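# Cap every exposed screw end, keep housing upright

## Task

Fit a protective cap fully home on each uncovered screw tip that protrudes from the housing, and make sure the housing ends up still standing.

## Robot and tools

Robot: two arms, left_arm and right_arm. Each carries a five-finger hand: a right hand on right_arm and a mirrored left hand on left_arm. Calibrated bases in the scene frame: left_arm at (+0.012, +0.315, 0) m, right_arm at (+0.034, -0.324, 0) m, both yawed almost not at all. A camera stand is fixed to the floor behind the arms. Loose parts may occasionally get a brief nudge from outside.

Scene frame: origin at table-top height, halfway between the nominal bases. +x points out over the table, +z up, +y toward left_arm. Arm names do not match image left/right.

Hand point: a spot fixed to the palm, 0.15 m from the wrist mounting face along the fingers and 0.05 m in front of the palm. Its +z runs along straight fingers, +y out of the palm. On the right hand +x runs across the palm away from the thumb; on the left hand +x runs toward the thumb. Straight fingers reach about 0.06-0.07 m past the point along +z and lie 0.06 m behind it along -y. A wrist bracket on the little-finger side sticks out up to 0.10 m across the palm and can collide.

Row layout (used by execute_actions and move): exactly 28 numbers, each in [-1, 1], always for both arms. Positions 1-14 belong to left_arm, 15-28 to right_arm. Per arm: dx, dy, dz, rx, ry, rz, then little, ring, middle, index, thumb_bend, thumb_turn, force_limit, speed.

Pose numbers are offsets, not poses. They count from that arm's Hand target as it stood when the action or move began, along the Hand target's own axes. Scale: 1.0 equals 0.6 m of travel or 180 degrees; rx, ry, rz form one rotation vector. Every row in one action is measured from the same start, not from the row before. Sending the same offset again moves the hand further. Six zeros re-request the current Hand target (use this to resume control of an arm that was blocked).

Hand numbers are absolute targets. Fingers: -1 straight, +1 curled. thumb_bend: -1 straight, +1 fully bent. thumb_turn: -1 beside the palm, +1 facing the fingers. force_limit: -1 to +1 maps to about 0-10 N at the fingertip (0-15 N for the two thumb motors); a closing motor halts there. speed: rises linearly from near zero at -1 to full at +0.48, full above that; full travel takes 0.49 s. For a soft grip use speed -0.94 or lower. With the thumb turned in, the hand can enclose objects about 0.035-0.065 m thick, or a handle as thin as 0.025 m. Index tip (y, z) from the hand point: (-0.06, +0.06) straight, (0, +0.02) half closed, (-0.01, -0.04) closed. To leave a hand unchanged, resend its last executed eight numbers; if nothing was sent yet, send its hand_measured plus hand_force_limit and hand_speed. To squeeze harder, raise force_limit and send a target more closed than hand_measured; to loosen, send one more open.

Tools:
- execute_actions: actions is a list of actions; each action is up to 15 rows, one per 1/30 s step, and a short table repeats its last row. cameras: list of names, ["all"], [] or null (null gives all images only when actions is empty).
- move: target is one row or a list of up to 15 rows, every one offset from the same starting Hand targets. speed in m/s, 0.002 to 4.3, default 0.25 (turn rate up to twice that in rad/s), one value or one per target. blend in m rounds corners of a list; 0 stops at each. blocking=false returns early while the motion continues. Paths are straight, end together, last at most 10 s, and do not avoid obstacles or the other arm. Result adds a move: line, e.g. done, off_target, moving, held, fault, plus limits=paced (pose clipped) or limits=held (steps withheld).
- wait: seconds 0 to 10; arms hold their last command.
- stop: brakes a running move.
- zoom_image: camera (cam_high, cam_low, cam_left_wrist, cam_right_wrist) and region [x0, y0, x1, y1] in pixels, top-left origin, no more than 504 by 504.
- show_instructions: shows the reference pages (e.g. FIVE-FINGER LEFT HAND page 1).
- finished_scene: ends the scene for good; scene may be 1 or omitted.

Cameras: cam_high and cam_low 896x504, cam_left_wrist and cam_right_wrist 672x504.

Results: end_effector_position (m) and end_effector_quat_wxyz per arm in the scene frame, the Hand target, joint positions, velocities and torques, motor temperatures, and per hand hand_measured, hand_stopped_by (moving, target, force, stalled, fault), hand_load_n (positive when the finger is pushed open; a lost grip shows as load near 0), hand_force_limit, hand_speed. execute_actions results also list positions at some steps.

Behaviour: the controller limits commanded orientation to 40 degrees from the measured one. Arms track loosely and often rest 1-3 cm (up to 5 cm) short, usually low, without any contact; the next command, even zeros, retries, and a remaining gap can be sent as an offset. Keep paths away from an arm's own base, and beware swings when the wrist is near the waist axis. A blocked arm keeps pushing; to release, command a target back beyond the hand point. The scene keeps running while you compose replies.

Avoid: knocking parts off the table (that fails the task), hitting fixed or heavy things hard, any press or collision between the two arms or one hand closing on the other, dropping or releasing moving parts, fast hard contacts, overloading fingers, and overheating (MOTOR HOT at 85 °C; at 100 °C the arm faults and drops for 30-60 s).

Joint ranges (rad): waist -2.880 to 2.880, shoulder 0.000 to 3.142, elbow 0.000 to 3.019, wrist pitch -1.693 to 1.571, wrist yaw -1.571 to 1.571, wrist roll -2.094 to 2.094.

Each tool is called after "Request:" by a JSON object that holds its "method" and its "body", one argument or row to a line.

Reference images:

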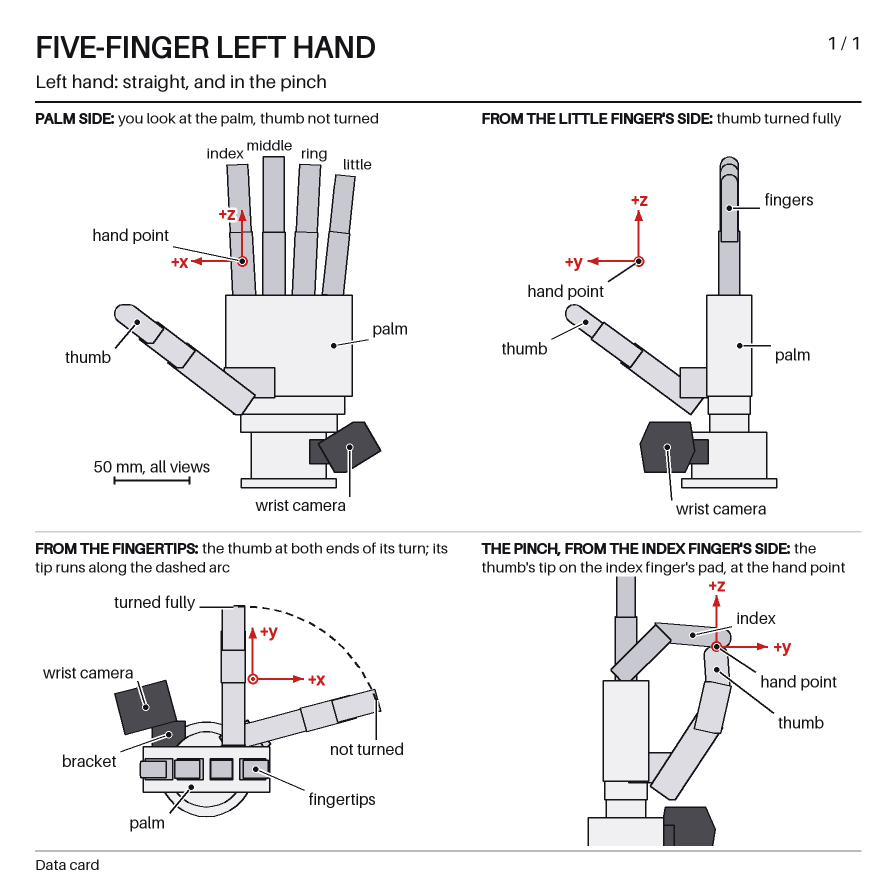

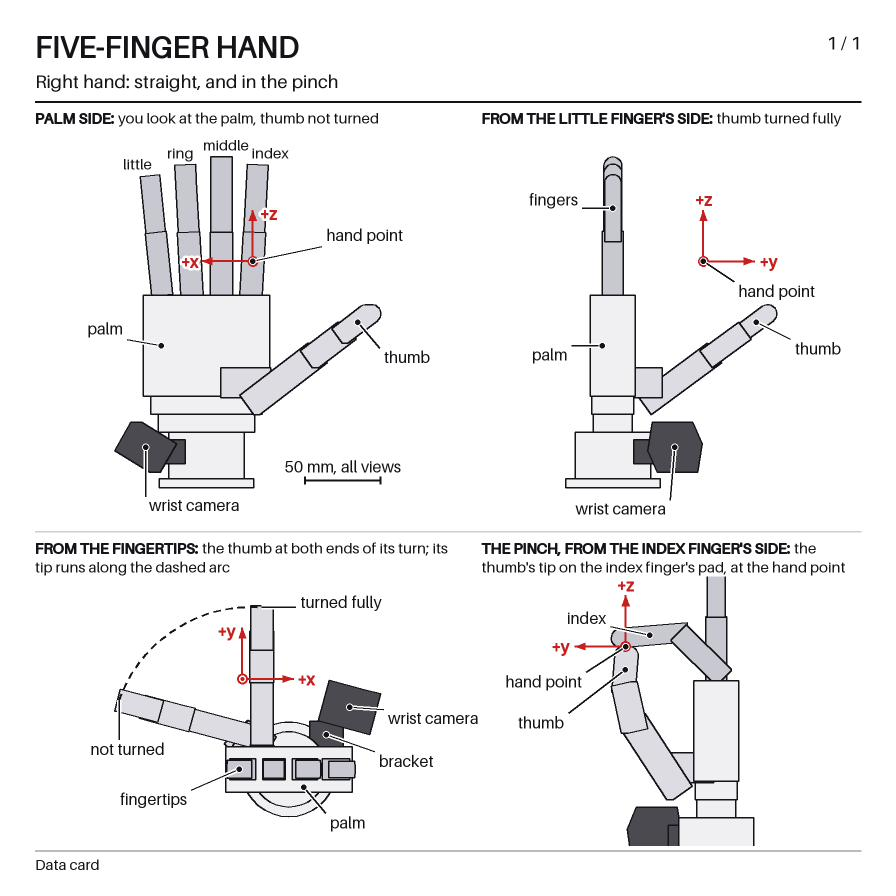

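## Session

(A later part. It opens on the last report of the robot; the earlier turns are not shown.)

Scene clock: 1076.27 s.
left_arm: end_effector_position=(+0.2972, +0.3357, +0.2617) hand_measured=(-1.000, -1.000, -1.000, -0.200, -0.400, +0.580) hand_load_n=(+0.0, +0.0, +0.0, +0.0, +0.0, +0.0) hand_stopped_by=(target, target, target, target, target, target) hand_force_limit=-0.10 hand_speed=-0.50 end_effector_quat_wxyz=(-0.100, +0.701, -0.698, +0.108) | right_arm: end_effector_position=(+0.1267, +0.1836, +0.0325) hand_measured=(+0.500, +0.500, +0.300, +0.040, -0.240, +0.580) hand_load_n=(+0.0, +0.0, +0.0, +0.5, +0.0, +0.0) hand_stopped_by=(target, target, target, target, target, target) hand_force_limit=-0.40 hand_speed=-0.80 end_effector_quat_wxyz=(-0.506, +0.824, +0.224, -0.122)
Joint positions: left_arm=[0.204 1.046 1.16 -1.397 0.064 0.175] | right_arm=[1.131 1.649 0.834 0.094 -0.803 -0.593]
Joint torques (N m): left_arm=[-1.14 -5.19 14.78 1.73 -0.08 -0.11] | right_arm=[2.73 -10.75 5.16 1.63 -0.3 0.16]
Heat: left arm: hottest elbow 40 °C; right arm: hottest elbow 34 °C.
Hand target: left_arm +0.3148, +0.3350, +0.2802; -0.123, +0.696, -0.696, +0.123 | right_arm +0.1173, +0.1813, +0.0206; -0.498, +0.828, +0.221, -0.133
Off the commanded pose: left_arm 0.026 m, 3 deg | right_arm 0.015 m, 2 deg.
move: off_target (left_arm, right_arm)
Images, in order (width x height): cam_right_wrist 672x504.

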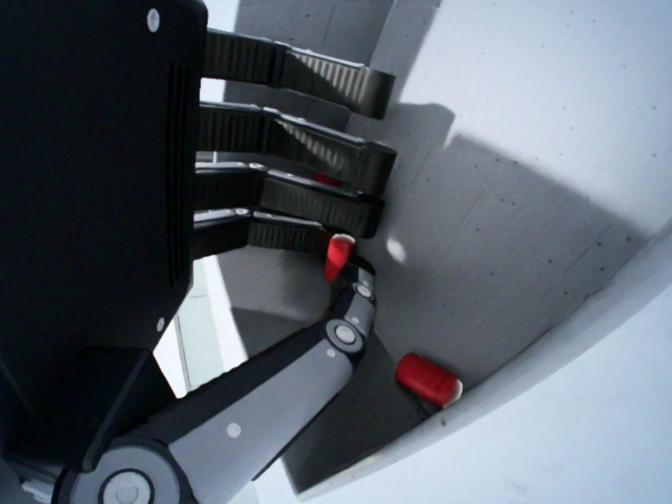

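Request:
{"method": "move", "body": {
  "target": [0,0,0,0,0,0,-1,-1,-1,-0.2,-0.4,0.58,-0.1,-0.5, 0,0,0,0,0,0,0.5,0.5,0.3,0.12,-0.24,0.58,-0.4,-0.8],
  "speed": 0.03,
  "cameras": ["cam_right_wrist"]
}}

Request:
{"method": "zoom_image", "body": {
  "camera": "cam_right_wrist",
  "region": [300, 190, 400, 310]
}}

Scene clock: 1077.87 s.
left_arm: end_effector_position=(+0.2972, +0.3357, +0.2617) hand_measured=(-1.000, -1.000, -1.000, -0.200, -0.400, +0.580) hand_load_n=(+0.0, +0.0, +0.0, +0.0, +0.0, +0.0) hand_stopped_by=(target, target, target, target, target, target) hand_force_limit=-0.10 hand_speed=-0.50 end_effector_quat_wxyz=(-0.100, +0.701, -0.698, +0.108) | right_arm: end_effector_position=(+0.1266, +0.1835, +0.0317) hand_measured=(+0.500, +0.500, +0.300, +0.120, -0.240, +0.580) hand_load_n=(+0.0, +0.0, +0.0, -0.5, +0.0, +0.0) hand_stopped_by=(target, target, target, target, target, target) hand_force_limit=-0.40 hand_speed=-0.80 end_effector_quat_wxyz=(-0.505, +0.825, +0.224, -0.122)
Joint positions: left_arm=[0.204 1.046 1.16 -1.397 0.064 0.175] | right_arm=[1.131 1.651 0.834 0.094 -0.803 -0.593]
Joint torques (N m): left_arm=[-0.97 -5.3 14.68 1.55 -0.1 -0.1] | right_arm=[2.67 -10.87 5.14 1.65 -0.33 0.16]
Heat: left arm: hottest elbow 40 °C; right arm: hottest elbow 34 °C.
Hand target: left_arm +0.3148, +0.3350, +0.2802; -0.123, +0.696, -0.696, +0.123 | right_arm +0.1172, +0.1813, +0.0206; -0.498, +0.828, +0.222, -0.133
Off the commanded pose: left_arm 0.026 m, 3 deg | right_arm 0.015 m, 2 deg.
move: off_target (left_arm, right_arm)
Images, in order (width x height): cam_right_wrist 672x504.

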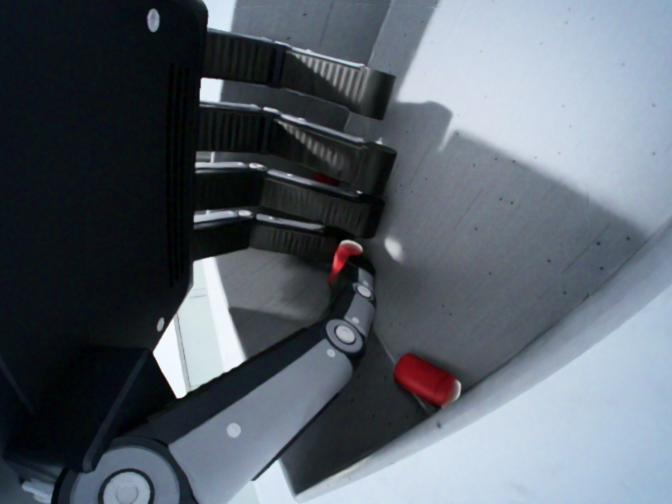

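Scaled by 4.200 from the camera's 672x504 image, which has a finer 960x720 frame.

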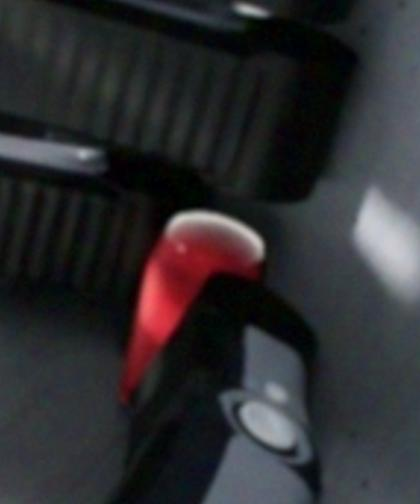

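Request:
{"method": "move", "body": {
  "target": [0,0,0,0,0,0,-1,-1,-1,-0.2,-0.4,0.58,-0.1,-0.5, 0,0,0,0,0,0,0.5,0.5,0.3,0.3,-0.24,0.58,-0.4,-0.88],
  "speed": 0.03,
  "cameras": ["cam_right_wrist"]
}}

Request:
{"method": "zoom_image", "body": {
  "camera": "cam_right_wrist",
  "region": [300, 190, 400, 310]
}}

Scene clock: 1079.00 s.
left_arm: end_effector_position=(+0.2972, +0.3357, +0.2617) hand_measured=(-1.000, -1.000, -1.000, -0.200, -0.400, +0.580) hand_load_n=(+0.0, +0.0, +0.0, +0.0, +0.0, +0.0) hand_stopped_by=(target, target, target, target, target, target) hand_force_limit=-0.10 hand_speed=-0.50 end_effector_quat_wxyz=(-0.100, +0.701, -0.698, +0.108) | right_arm: end_effector_position=(+0.1266, +0.1835, +0.0317) hand_measured=(+0.500, +0.500, +0.300, +0.162, -0.240, +0.580) hand_load_n=(+0.0, +0.0, -0.5, +3.5, +2.0, +0.5) hand_stopped_by=(target, target, target, force, target, target) hand_force_limit=-0.40 hand_speed=-0.88 end_effector_quat_wxyz=(-0.505, +0.825, +0.224, -0.122)
Joint positions: left_arm=[0.204 1.046 1.16 -1.397 0.064 0.175] | right_arm=[1.131 1.651 0.834 0.094 -0.803 -0.593]
Joint torques (N m): left_arm=[-1.61 -5.01 14.82 1.55 -0.09 -0.13] | right_arm=[2.67 -10.87 5.16 1.65 -0.33 0.16]
Heat: left arm: hottest elbow 40 °C; right arm: hottest elbow 34 °C.
Hand target: left_arm +0.3148, +0.3350, +0.2802; -0.123, +0.696, -0.696, +0.123 | right_arm +0.1172, +0.1813, +0.0206; -0.498, +0.828, +0.222, -0.133
Off the commanded pose: left_arm 0.026 m, 3 deg | right_arm 0.015 m, 2 deg.
move: off_target (left_arm, right_arm)
Images, in order (width x height): cam_right_wrist 672x504.

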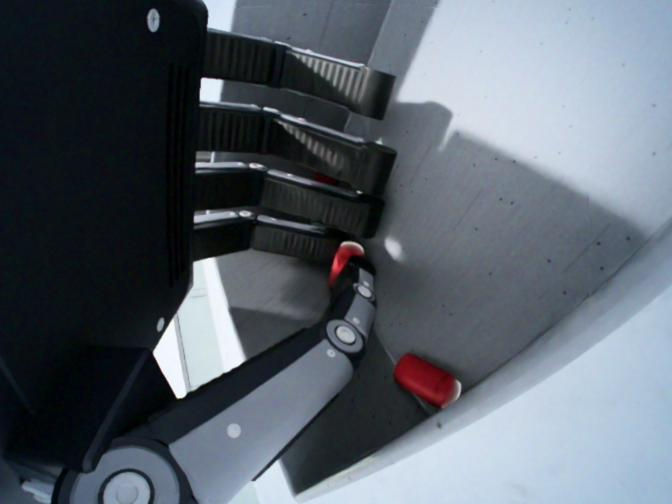

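Scaled by 4.200 from the camera's 672x504 image, which has a finer 960x720 frame.

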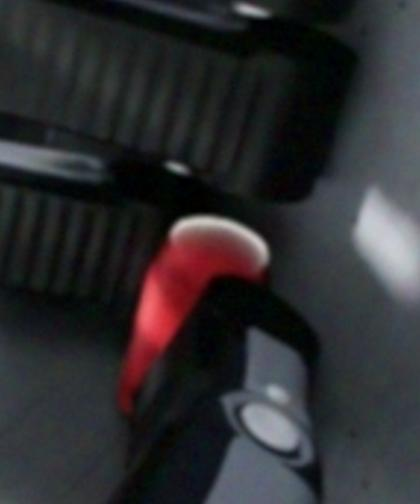

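Request:
{"method": "move", "body": {
  "target": [0,0,0,0,0,0,-1,-1,-1,-0.2,-0.4,0.58,-0.1,-0.5, 0,-0.1911,-0.1016,0,0,0,0.5,0.5,0.3,0.3,-0.24,0.58,-0.4,-0.88],
  "speed": 0.07,
  "cameras": ["cam_right_wrist", "cam_low"]
}}

Request:
{"method": "zoom_image", "body": {
  "camera": "cam_right_wrist",
  "region": [300, 190, 400, 310]
}}

Scene clock: 1082.30 s.
left_arm: end_effector_position=(+0.2972, +0.3357, +0.2617) hand_measured=(-1.000, -1.000, -1.000, -0.200, -0.400, +0.580) hand_load_n=(+0.0, +0.0, +0.0, +0.0, +0.0, +0.0) hand_stopped_by=(target, target, target, target, target, target) hand_force_limit=-0.10 hand_speed=-0.50 end_effector_quat_wxyz=(-0.100, +0.701, -0.698, +0.108) | right_arm: end_effector_position=(+0.1181, +0.1659, +0.1293) hand_measured=(+0.500, +0.500, +0.300, +0.162, -0.240, +0.580) hand_load_n=(+0.0, +0.0, +0.0, +3.0, +2.5, +0.0) hand_stopped_by=(target, target, target, force, target, target) hand_force_limit=-0.40 hand_speed=-0.88 end_effector_quat_wxyz=(-0.486, +0.836, +0.214, -0.137)
Joint positions: left_arm=[0.204 1.046 1.16 -1.397 0.064 0.175] | right_arm=[1.132 1.44 0.929 -0.27 -0.801 -0.592]
Joint torques (N m): left_arm=[-1.26 -5.36 14.84 1.61 -0.09 -0.13] | right_arm=[2.67 -11.34 10.3 0.92 -0.44 0.17]
Heat: left arm: hottest elbow 40 °C; right arm: hottest elbow 34 °C.
Hand target: left_arm +0.3148, +0.3350, +0.2802; -0.123, +0.696, -0.696, +0.123 | right_arm +0.1170, +0.1813, +0.1505; -0.498, +0.828, +0.222, -0.133
Off the commanded pose: left_arm 0.026 m, 3 deg | right_arm 0.026 m, 2 deg.
move: off_target (left_arm, right_arm)
Images, in order (width x height): cam_low 896x504, cam_right_wrist 672x504.

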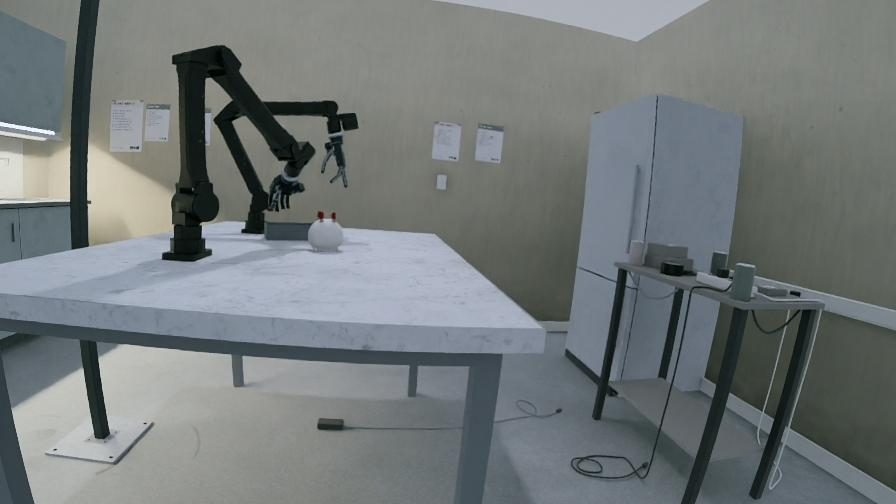

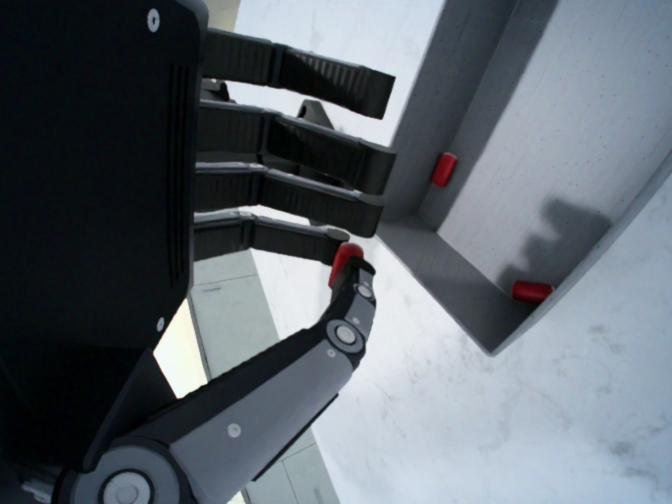

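Scaled by 4.200 from the camera's 672x504 image, which has a finer 960x720 frame.

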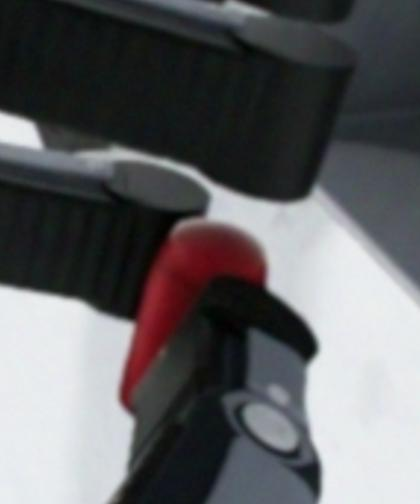

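Request:
{"method": "zoom_image", "body": {
  "camera": "cam_low",
  "region": [312, 207, 340, 223]
}}

Scaled by 18.000 from the camera's 896x504 image, which has a finer 1280x720 frame.

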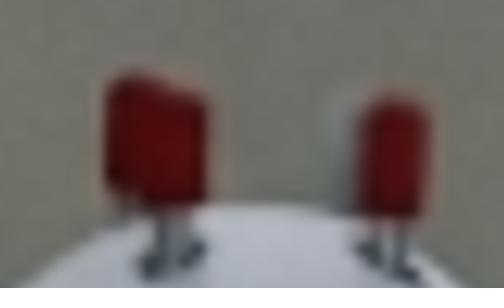

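Request:
{"method": "move", "body": {
  "target": [
    [0,0,0,0,0,0,-1,-1,-1,-0.2,-0.4,0.58,-0.1,-0.5, 0,-0.2209,-0.1175,0,0,0,-1,-1,-1,0.3,-0.24,0.58,-0.4,0.1],
    [0,0,0,0,0,0,-1,-1,-1,-0.2,-0.4,0.58,-0.1,-0.5, 0.2143,0.0237,-0.5391,-0.4426,0.5514,-0.0972,-1,-1,-1,0.3,-0.24,0.58,-0.4,0.1]
  ],
  "speed": 0.17,
  "blend": [0.03, 0],
  "cameras": ["cam_right_wrist", "cam_high", "cam_low"]
}}

Scene clock: 1096.47 s.
left_arm: end_effector_position=(+0.2972, +0.3357, +0.2617) hand_measured=(-1.000, -1.000, -1.000, -0.200, -0.400, +0.580) hand_load_n=(+0.0, +0.0, +0.0, +0.5, -0.5, +0.0) hand_stopped_by=(target, target, target, target, target, target) hand_force_limit=-0.10 hand_speed=-0.50 end_effector_quat_wxyz=(-0.100, +0.701, -0.698, +0.108) | right_arm: end_effector_position=(+0.3710, -0.0069, +0.2980) hand_measured=(-1.000, -1.000, -1.000, +0.162, -0.240, +0.580) hand_load_n=(+0.0, +0.0, +0.0, +3.0, +2.5, +0.5) hand_stopped_by=(target, target, target, force, target, target) hand_force_limit=-0.40 hand_speed=0.10 end_effector_quat_wxyz=(+0.065, +0.706, -0.082, +0.700)
Joint positions: left_arm=[0.204 1.046 1.16 -1.397 0.064 0.175] | right_arm=[1.208 1.421 0.938 0.412 1.413 -1.477]
Joint torques (N m): left_arm=[-1.44 -4.89 14.72 1.55 -0.08 -0.12] | right_arm=[1.03 -9.41 6.61 1.63 0.01 -0.12]
Heat: left arm: hottest elbow 40 °C; right arm: hottest elbow 35 °C.
Hand target: left_arm +0.3148, +0.3350, +0.2802; -0.123, +0.696, -0.696, +0.123 | right_arm +0.3743, -0.0080, +0.2899; +0.076, +0.703, -0.074, +0.703
Off the commanded pose: left_arm 0.026 m, 3 deg | right_arm 0.009 m, 2 deg.
move: off_target (left_arm)
Images, in order (width x height): cam_high 896x504, cam_low 896x504, cam_right_wrist 672x504.

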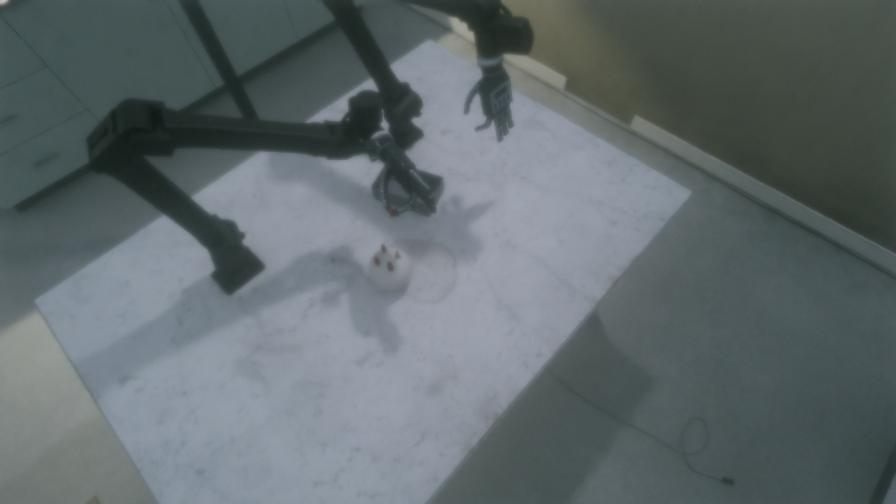

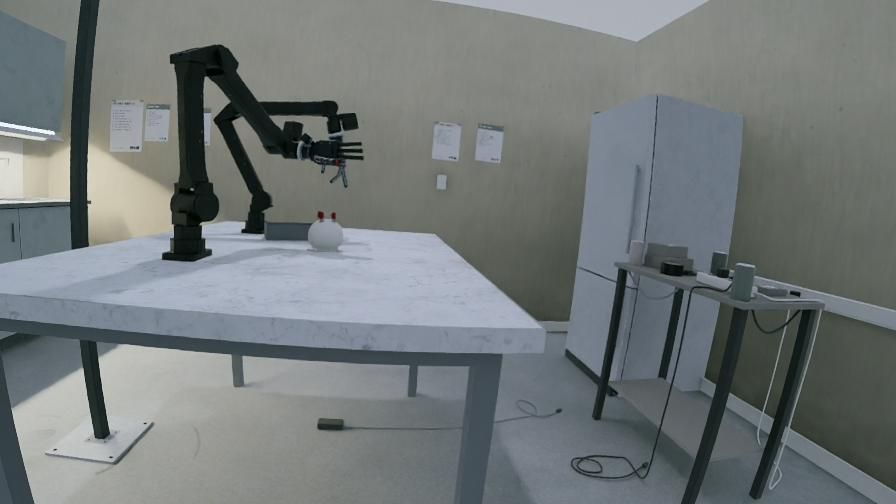

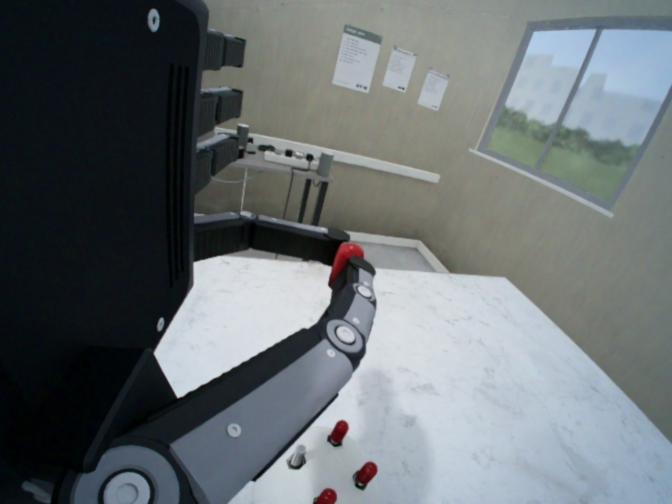

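Request:
{"method": "zoom_image", "body": {
  "camera": "cam_right_wrist",
  "region": [270, 220, 430, 340]
}}

Request:
{"method": "zoom_image", "body": {
  "camera": "cam_right_wrist",
  "region": [260, 400, 420, 504]
}}

Request:
{"method": "zoom_image", "body": {
  "camera": "cam_low",
  "region": [290, 120, 380, 220]
}}

Scaled by 3.150 from the camera's 672x504 image, which has a finer 960x720 frame.

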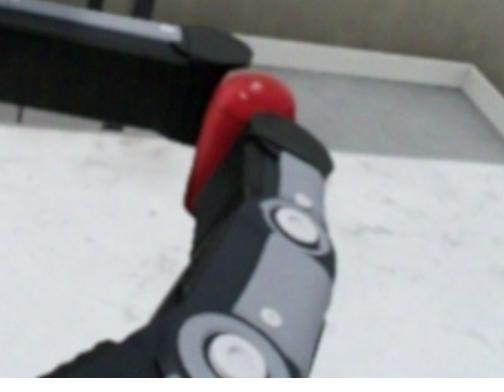

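Scaled by 3.150 from the camera's 672x504 image, which has a finer 960x720 frame.

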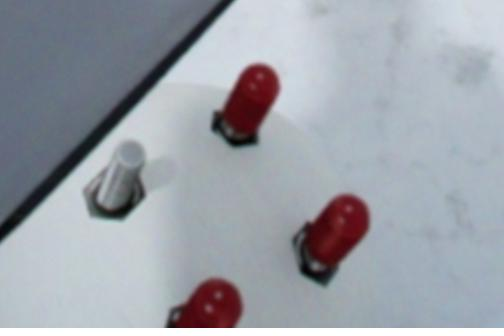

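Scaled by 5.040 from the camera's 896x504 image, which has a finer 1280x720 frame.

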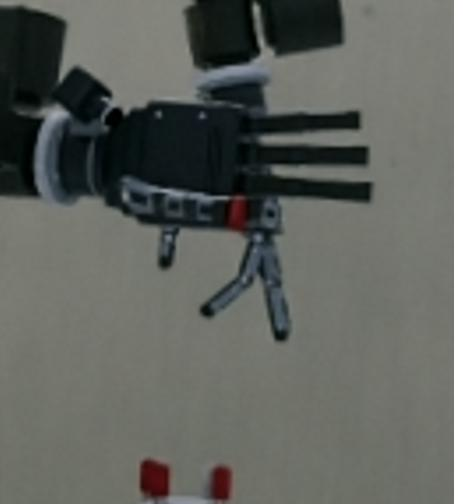

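Request:
{"method": "move", "body": {
  "target": [0,0,0,0,0,0,-1,-1,-1,-0.2,-0.4,0.58,-0.1,-0.5, -0.2083,0,0,0,0,0,-1,-1,-1,0.3,-0.24,0.58,-0.4,0.1],
  "speed": 0.1,
  "cameras": ["cam_right_wrist", "cam_high", "cam_low"]
}}

Request:
{"method": "zoom_image", "body": {
  "camera": "cam_low",
  "region": [300, 180, 356, 224]
}}

Request:
{"method": "zoom_image", "body": {
  "camera": "cam_right_wrist",
  "region": [270, 220, 430, 340]
}}

Request:
{"method": "zoom_image", "body": {
  "camera": "cam_high",
  "region": [350, 220, 420, 280]
}}

Scene clock: 1102.37 s.
left_arm: end_effector_position=(+0.2972, +0.3357, +0.2617) hand_measured=(-1.000, -1.000, -1.000, -0.200, -0.400, +0.580) hand_load_n=(+0.0, +0.0, +0.0, +0.0, +0.0, +0.0) hand_stopped_by=(target, target, target, target, target, target) hand_force_limit=-0.10 hand_speed=-0.50 end_effector_quat_wxyz=(-0.100, +0.701, -0.698, +0.108) | right_arm: end_effector_position=(+0.3724, -0.0041, +0.1731) hand_measured=(-1.000, -1.000, -1.000, +0.162, -0.240, +0.580) hand_load_n=(+0.0, +0.0, +0.0, +3.5, +2.5, +0.0) hand_stopped_by=(target, target, target, force, target, target) hand_force_limit=-0.40 hand_speed=0.10 end_effector_quat_wxyz=(+0.064, +0.703, -0.082, +0.704)
Joint positions: left_arm=[0.204 1.046 1.16 -1.397 0.064 0.175] | right_arm=[1.208 1.676 0.799 0.869 1.413 -1.538]
Joint torques (N m): left_arm=[-0.79 -5.19 14.8 1.57 -0.08 -0.11] | right_arm=[1.08 -10.7 4.67 1.65 -0.04 -0.13]
Heat: left arm: hottest elbow 40 °C; right arm: hottest elbow 35 °C.
Hand target: left_arm +0.3148, +0.3350, +0.2802; -0.123, +0.696, -0.696, +0.123 | right_arm +0.3743, -0.0082, +0.1648; +0.076, +0.703, -0.074, +0.703
Off the commanded pose: left_arm 0.026 m, 3 deg | right_arm 0.009 m, 2 deg.
move: off_target (left_arm)
Images, in order (width x height): cam_high 896x504, cam_low 896x504, cam_right_wrist 672x504.

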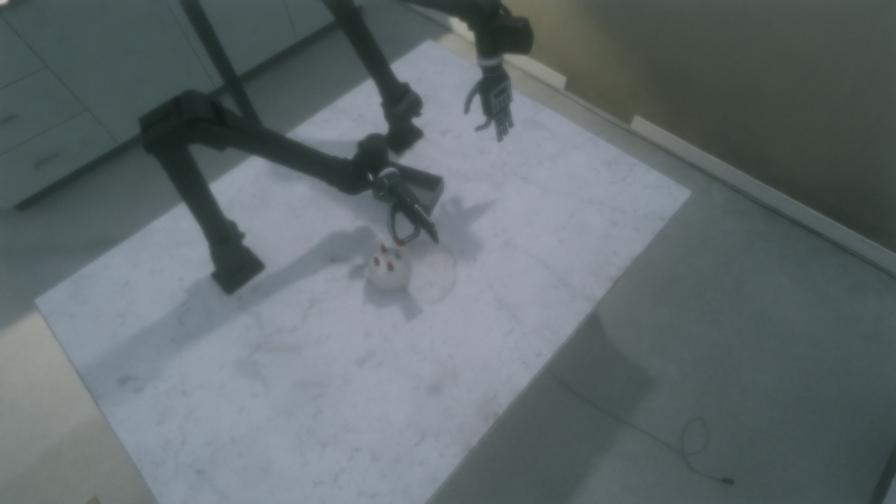

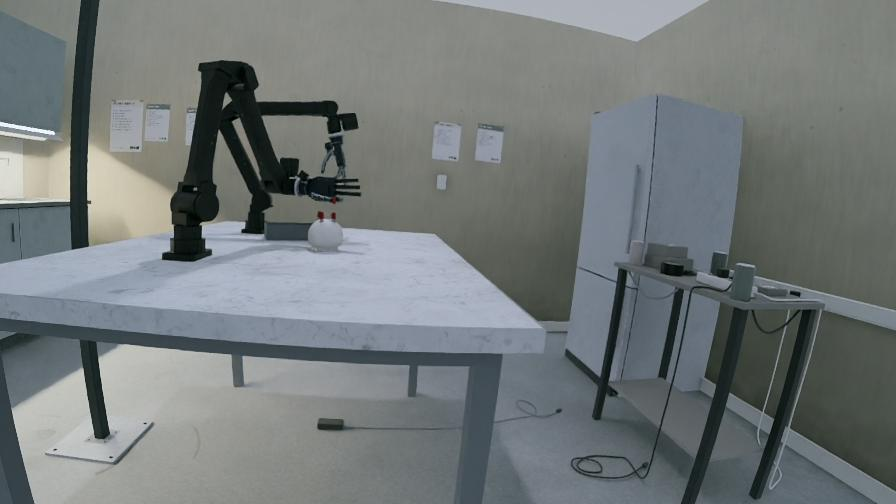

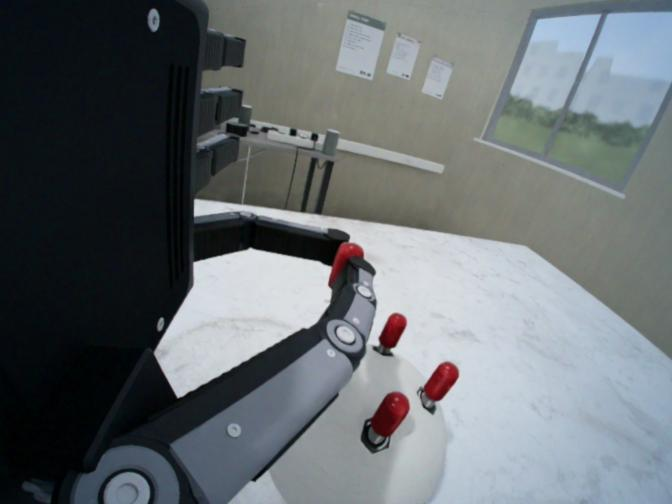

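Scaled by 9.000 from the camera's 896x504 image, which has a finer 1280x720 frame.

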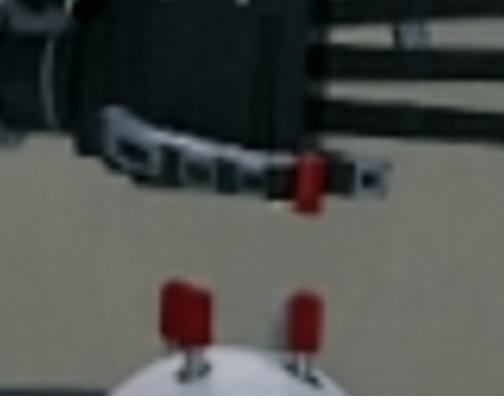

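Scaled by 3.150 from the camera's 672x504 image, which has a finer 960x720 frame.

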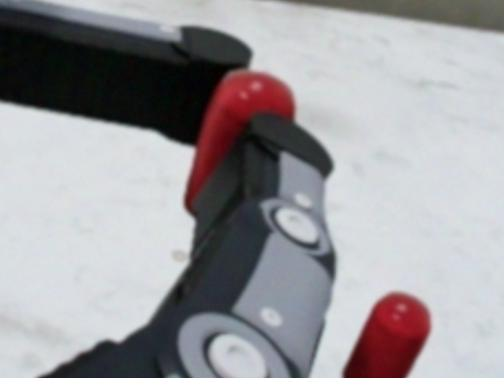

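Scaled by 7.200 from the camera's 896x504 image, which has a finer 1280x720 frame.

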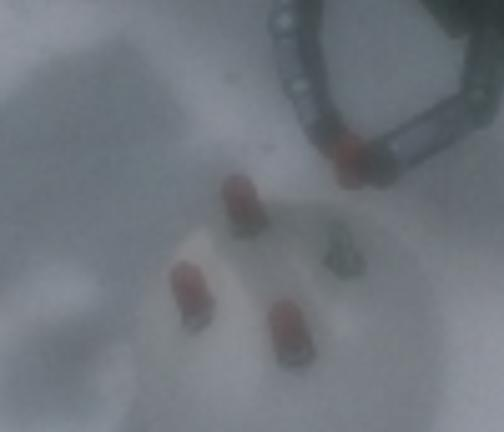

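Request:
{"method": "move", "body": {
  "target": [0,0,0,0,0,0,-1,-1,-1,-0.2,-0.4,0.58,-0.1,-0.5, -0.0334,0.0148,-0.0096,0,0,0,-1,-1,-1,0.3,-0.24,0.58,-0.4,0.1],
  "speed": 0.05,
  "cameras": ["cam_right_wrist", "cam_high", "cam_low"]
}}

Request:
{"method": "zoom_image", "body": {
  "camera": "cam_low",
  "region": [312, 196, 352, 224]
}}

Request:
{"method": "zoom_image", "body": {
  "camera": "cam_right_wrist",
  "region": [300, 220, 480, 400]
}}

Request:
{"method": "zoom_image", "body": {
  "camera": "cam_high",
  "region": [364, 232, 412, 272]
}}

Scene clock: 1109.50 s.
left_arm: end_effector_position=(+0.2972, +0.3357, +0.2617) hand_measured=(-1.000, -1.000, -1.000, -0.200, -0.400, +0.580) hand_load_n=(+0.0, +0.0, +0.0, +0.0, +0.0, +0.0) hand_stopped_by=(target, target, target, target, target, target) hand_force_limit=-0.10 hand_speed=-0.50 end_effector_quat_wxyz=(-0.100, +0.701, -0.698, +0.108) | right_arm: end_effector_position=(+0.3684, -0.0145, +0.1522) hand_measured=(-1.000, -1.000, -1.000, +0.162, -0.240, +0.580) hand_load_n=(+0.0, +0.0, +0.0, +3.0, +2.5, +0.0) hand_stopped_by=(target, target, target, force, target, target) hand_force_limit=-0.40 hand_speed=0.10 end_effector_quat_wxyz=(+0.067, +0.702, -0.083, +0.704)
Joint positions: left_arm=[0.204 1.046 1.16 -1.397 0.064 0.175] | right_arm=[1.208 1.712 0.759 0.956 1.419 -1.55]
Joint torques (N m): left_arm=[-1.2 -5.42 14.84 1.59 -0.06 -0.09] | right_arm=[1.79 -10.52 4.36 1.65 0.08 -0.12]
Heat: left arm: hottest elbow 40 °C; right arm: hottest elbow 34 °C.
Hand target: left_arm +0.3148, +0.3350, +0.2802; -0.123, +0.696, -0.696, +0.123 | right_arm +0.3668, -0.0158, +0.1448; +0.076, +0.703, -0.074, +0.703
Off the commanded pose: left_arm 0.026 m, 3 deg | right_arm 0.008 m, 1 deg.
move: off_target (left_arm)
Images, in order (width x height): cam_high 896x504, cam_low 896x504, cam_right_wrist 672x504.

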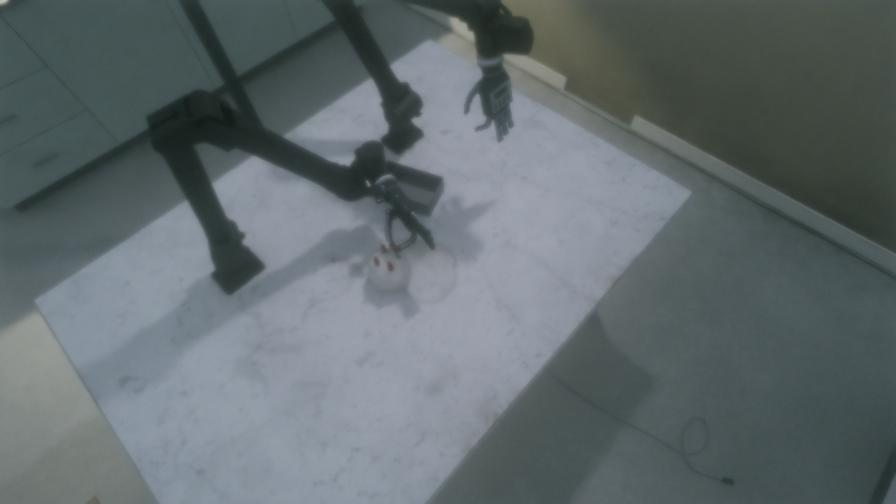

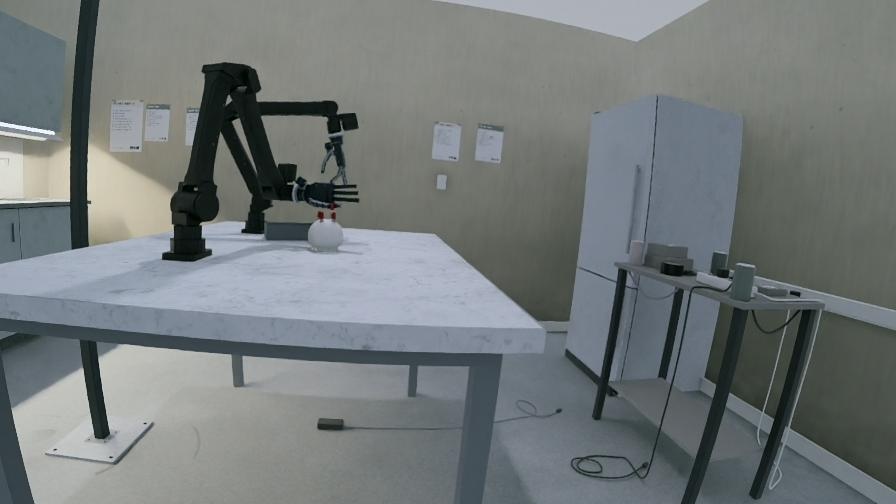

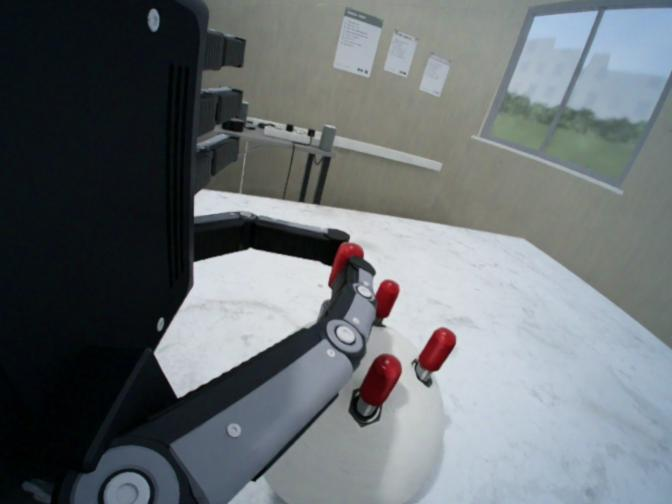

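Scaled by 12.600 from the camera's 896x504 image, which has a finer 1280x720 frame.

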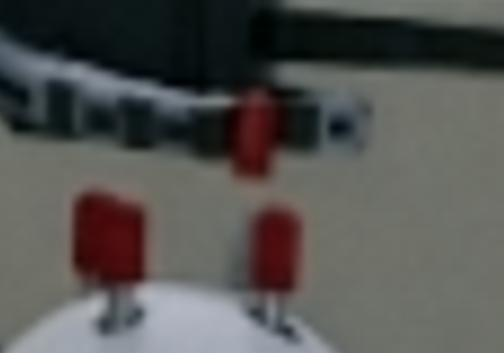

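Scaled by 2.800 from the camera's 672x504 image, which has a finer 960x720 frame.

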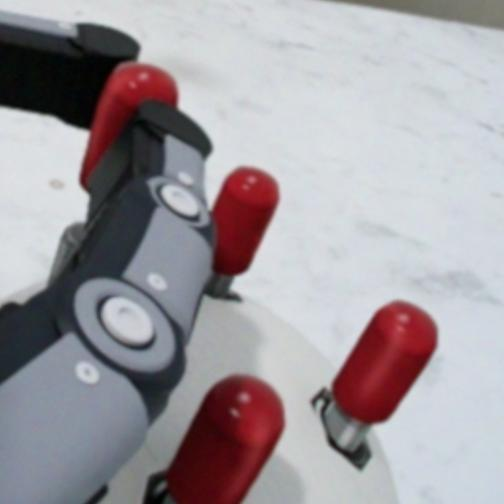

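Scaled by 10.500 from the camera's 896x504 image, which has a finer 1280x720 frame.

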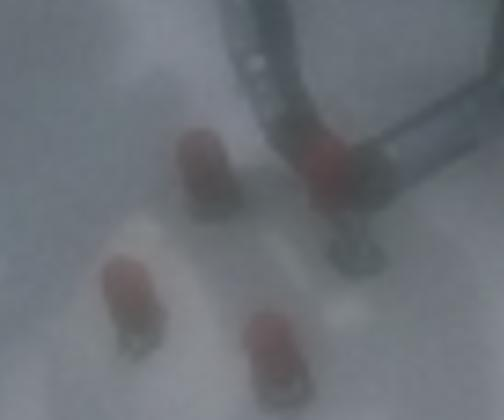

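Request:
{"method": "move", "body": {
  "target": [0,0,0,0,0,0,-1,-1,-1,-0.2,-0.4,0.58,-0.1,-0.5, -0.01,-0.0098,-0.0144,0,0,0,-1,-1,-1,0.3,-0.24,0.58,-0.4,0.1],
  "speed": 0.04,
  "cameras": ["cam_right_wrist", "cam_high", "cam_low"]
}}

Request:
{"method": "zoom_image", "body": {
  "camera": "cam_low",
  "region": [316, 200, 346, 222]
}}

Request:
{"method": "zoom_image", "body": {
  "camera": "cam_right_wrist",
  "region": [290, 230, 410, 340]
}}

Request:
{"method": "zoom_image", "body": {
  "camera": "cam_high",
  "region": [372, 236, 408, 270]
}}

Scene clock: 1112.80 s.
left_arm: end_effector_position=(+0.2972, +0.3357, +0.2617) hand_measured=(-1.000, -1.000, -1.000, -0.200, -0.400, +0.580) hand_load_n=(+0.0, -0.5, +0.0, +0.0, +0.0, +0.0) hand_stopped_by=(target, target, target, target, target, target) hand_force_limit=-0.10 hand_speed=-0.50 end_effector_quat_wxyz=(-0.100, +0.701, -0.698, +0.108) | right_arm: end_effector_position=(+0.3631, -0.0138, +0.1433) hand_measured=(-1.000, -1.000, -1.000, +0.162, -0.240, +0.580) hand_load_n=(+0.0, +0.0, +0.0, +3.0, +2.5, +0.0) hand_stopped_by=(target, target, target, force, target, target) hand_force_limit=-0.40 hand_speed=0.10 end_effector_quat_wxyz=(+0.075, +0.703, -0.083, +0.703)
Joint positions: left_arm=[0.204 1.046 1.16 -1.397 0.064 0.175] | right_arm=[1.219 1.737 0.759 0.971 1.44 -1.551]
Joint torques (N m): left_arm=[-1.32 -5.01 14.8 1.58 -0.1 -0.13] | right_arm=[2.55 -10.75 4.98 1.62 0.09 -0.13]
Heat: left arm: hottest elbow 40 °C; right arm: hottest elbow 34 °C.
Hand target: left_arm +0.3148, +0.3350, +0.2802; -0.123, +0.696, -0.696, +0.123 | right_arm +0.3595, -0.0082, +0.1388; +0.076, +0.703, -0.074, +0.703
Off the commanded pose: left_arm 0.026 m, 3 deg | right_arm 0.008 m, 1 deg.
move: off_target (left_arm)
Images, in order (width x height): cam_high 896x504, cam_low 896x504, cam_right_wrist 672x504.

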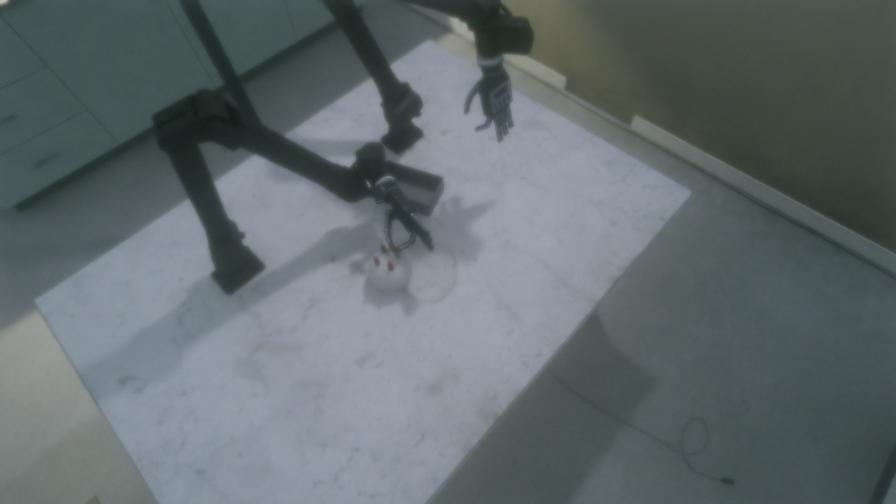

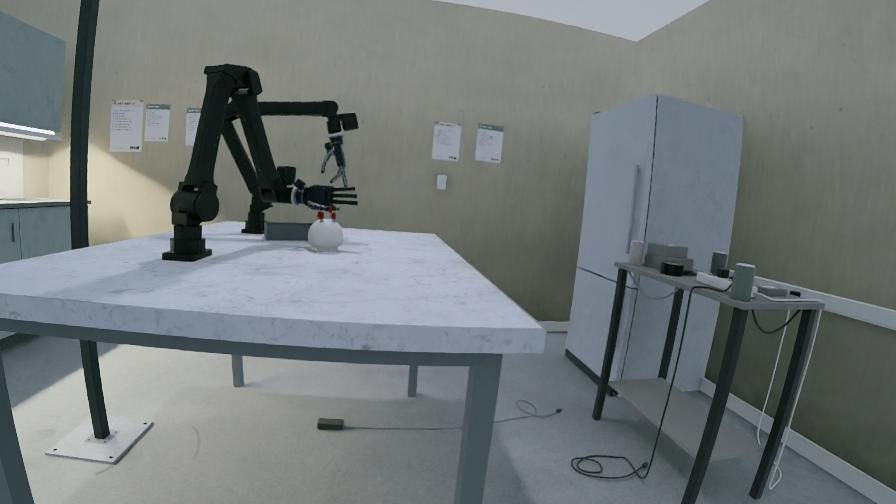

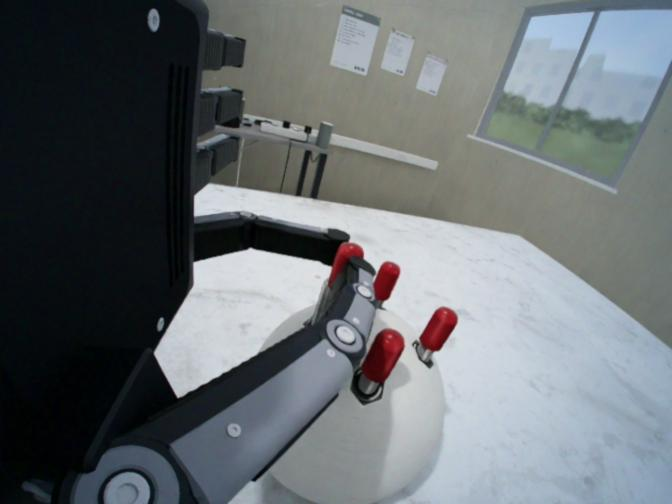

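Scaled by 16.800 from the camera's 896x504 image, which has a finer 1280x720 frame.

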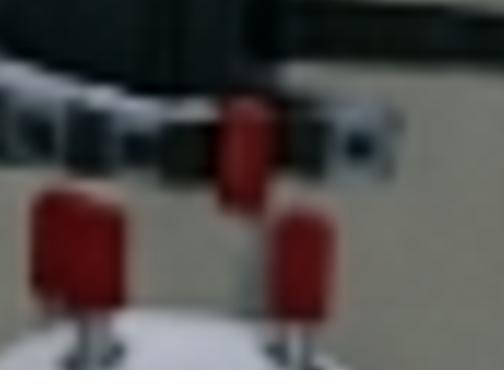

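Scaled by 4.200 from the camera's 672x504 image, which has a finer 960x720 frame.

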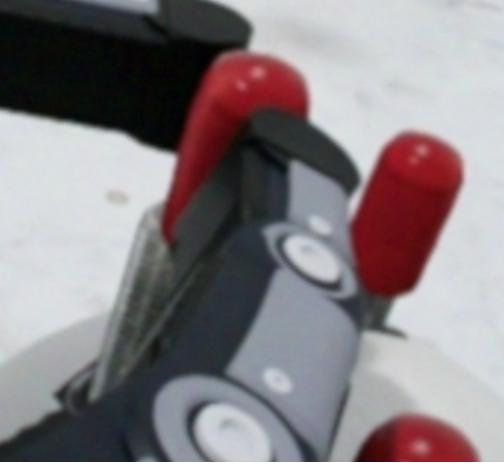

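Scaled by 14.000 from the camera's 896x504 image, which has a finer 1280x720 frame.

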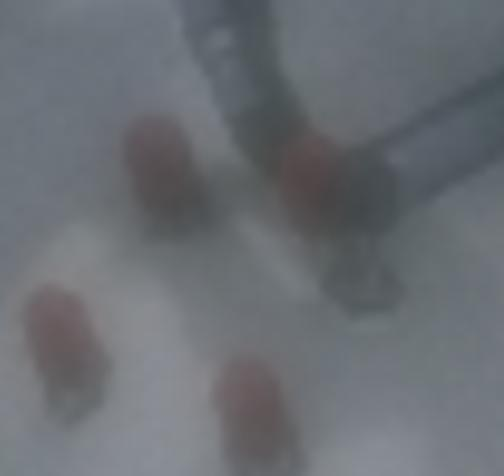

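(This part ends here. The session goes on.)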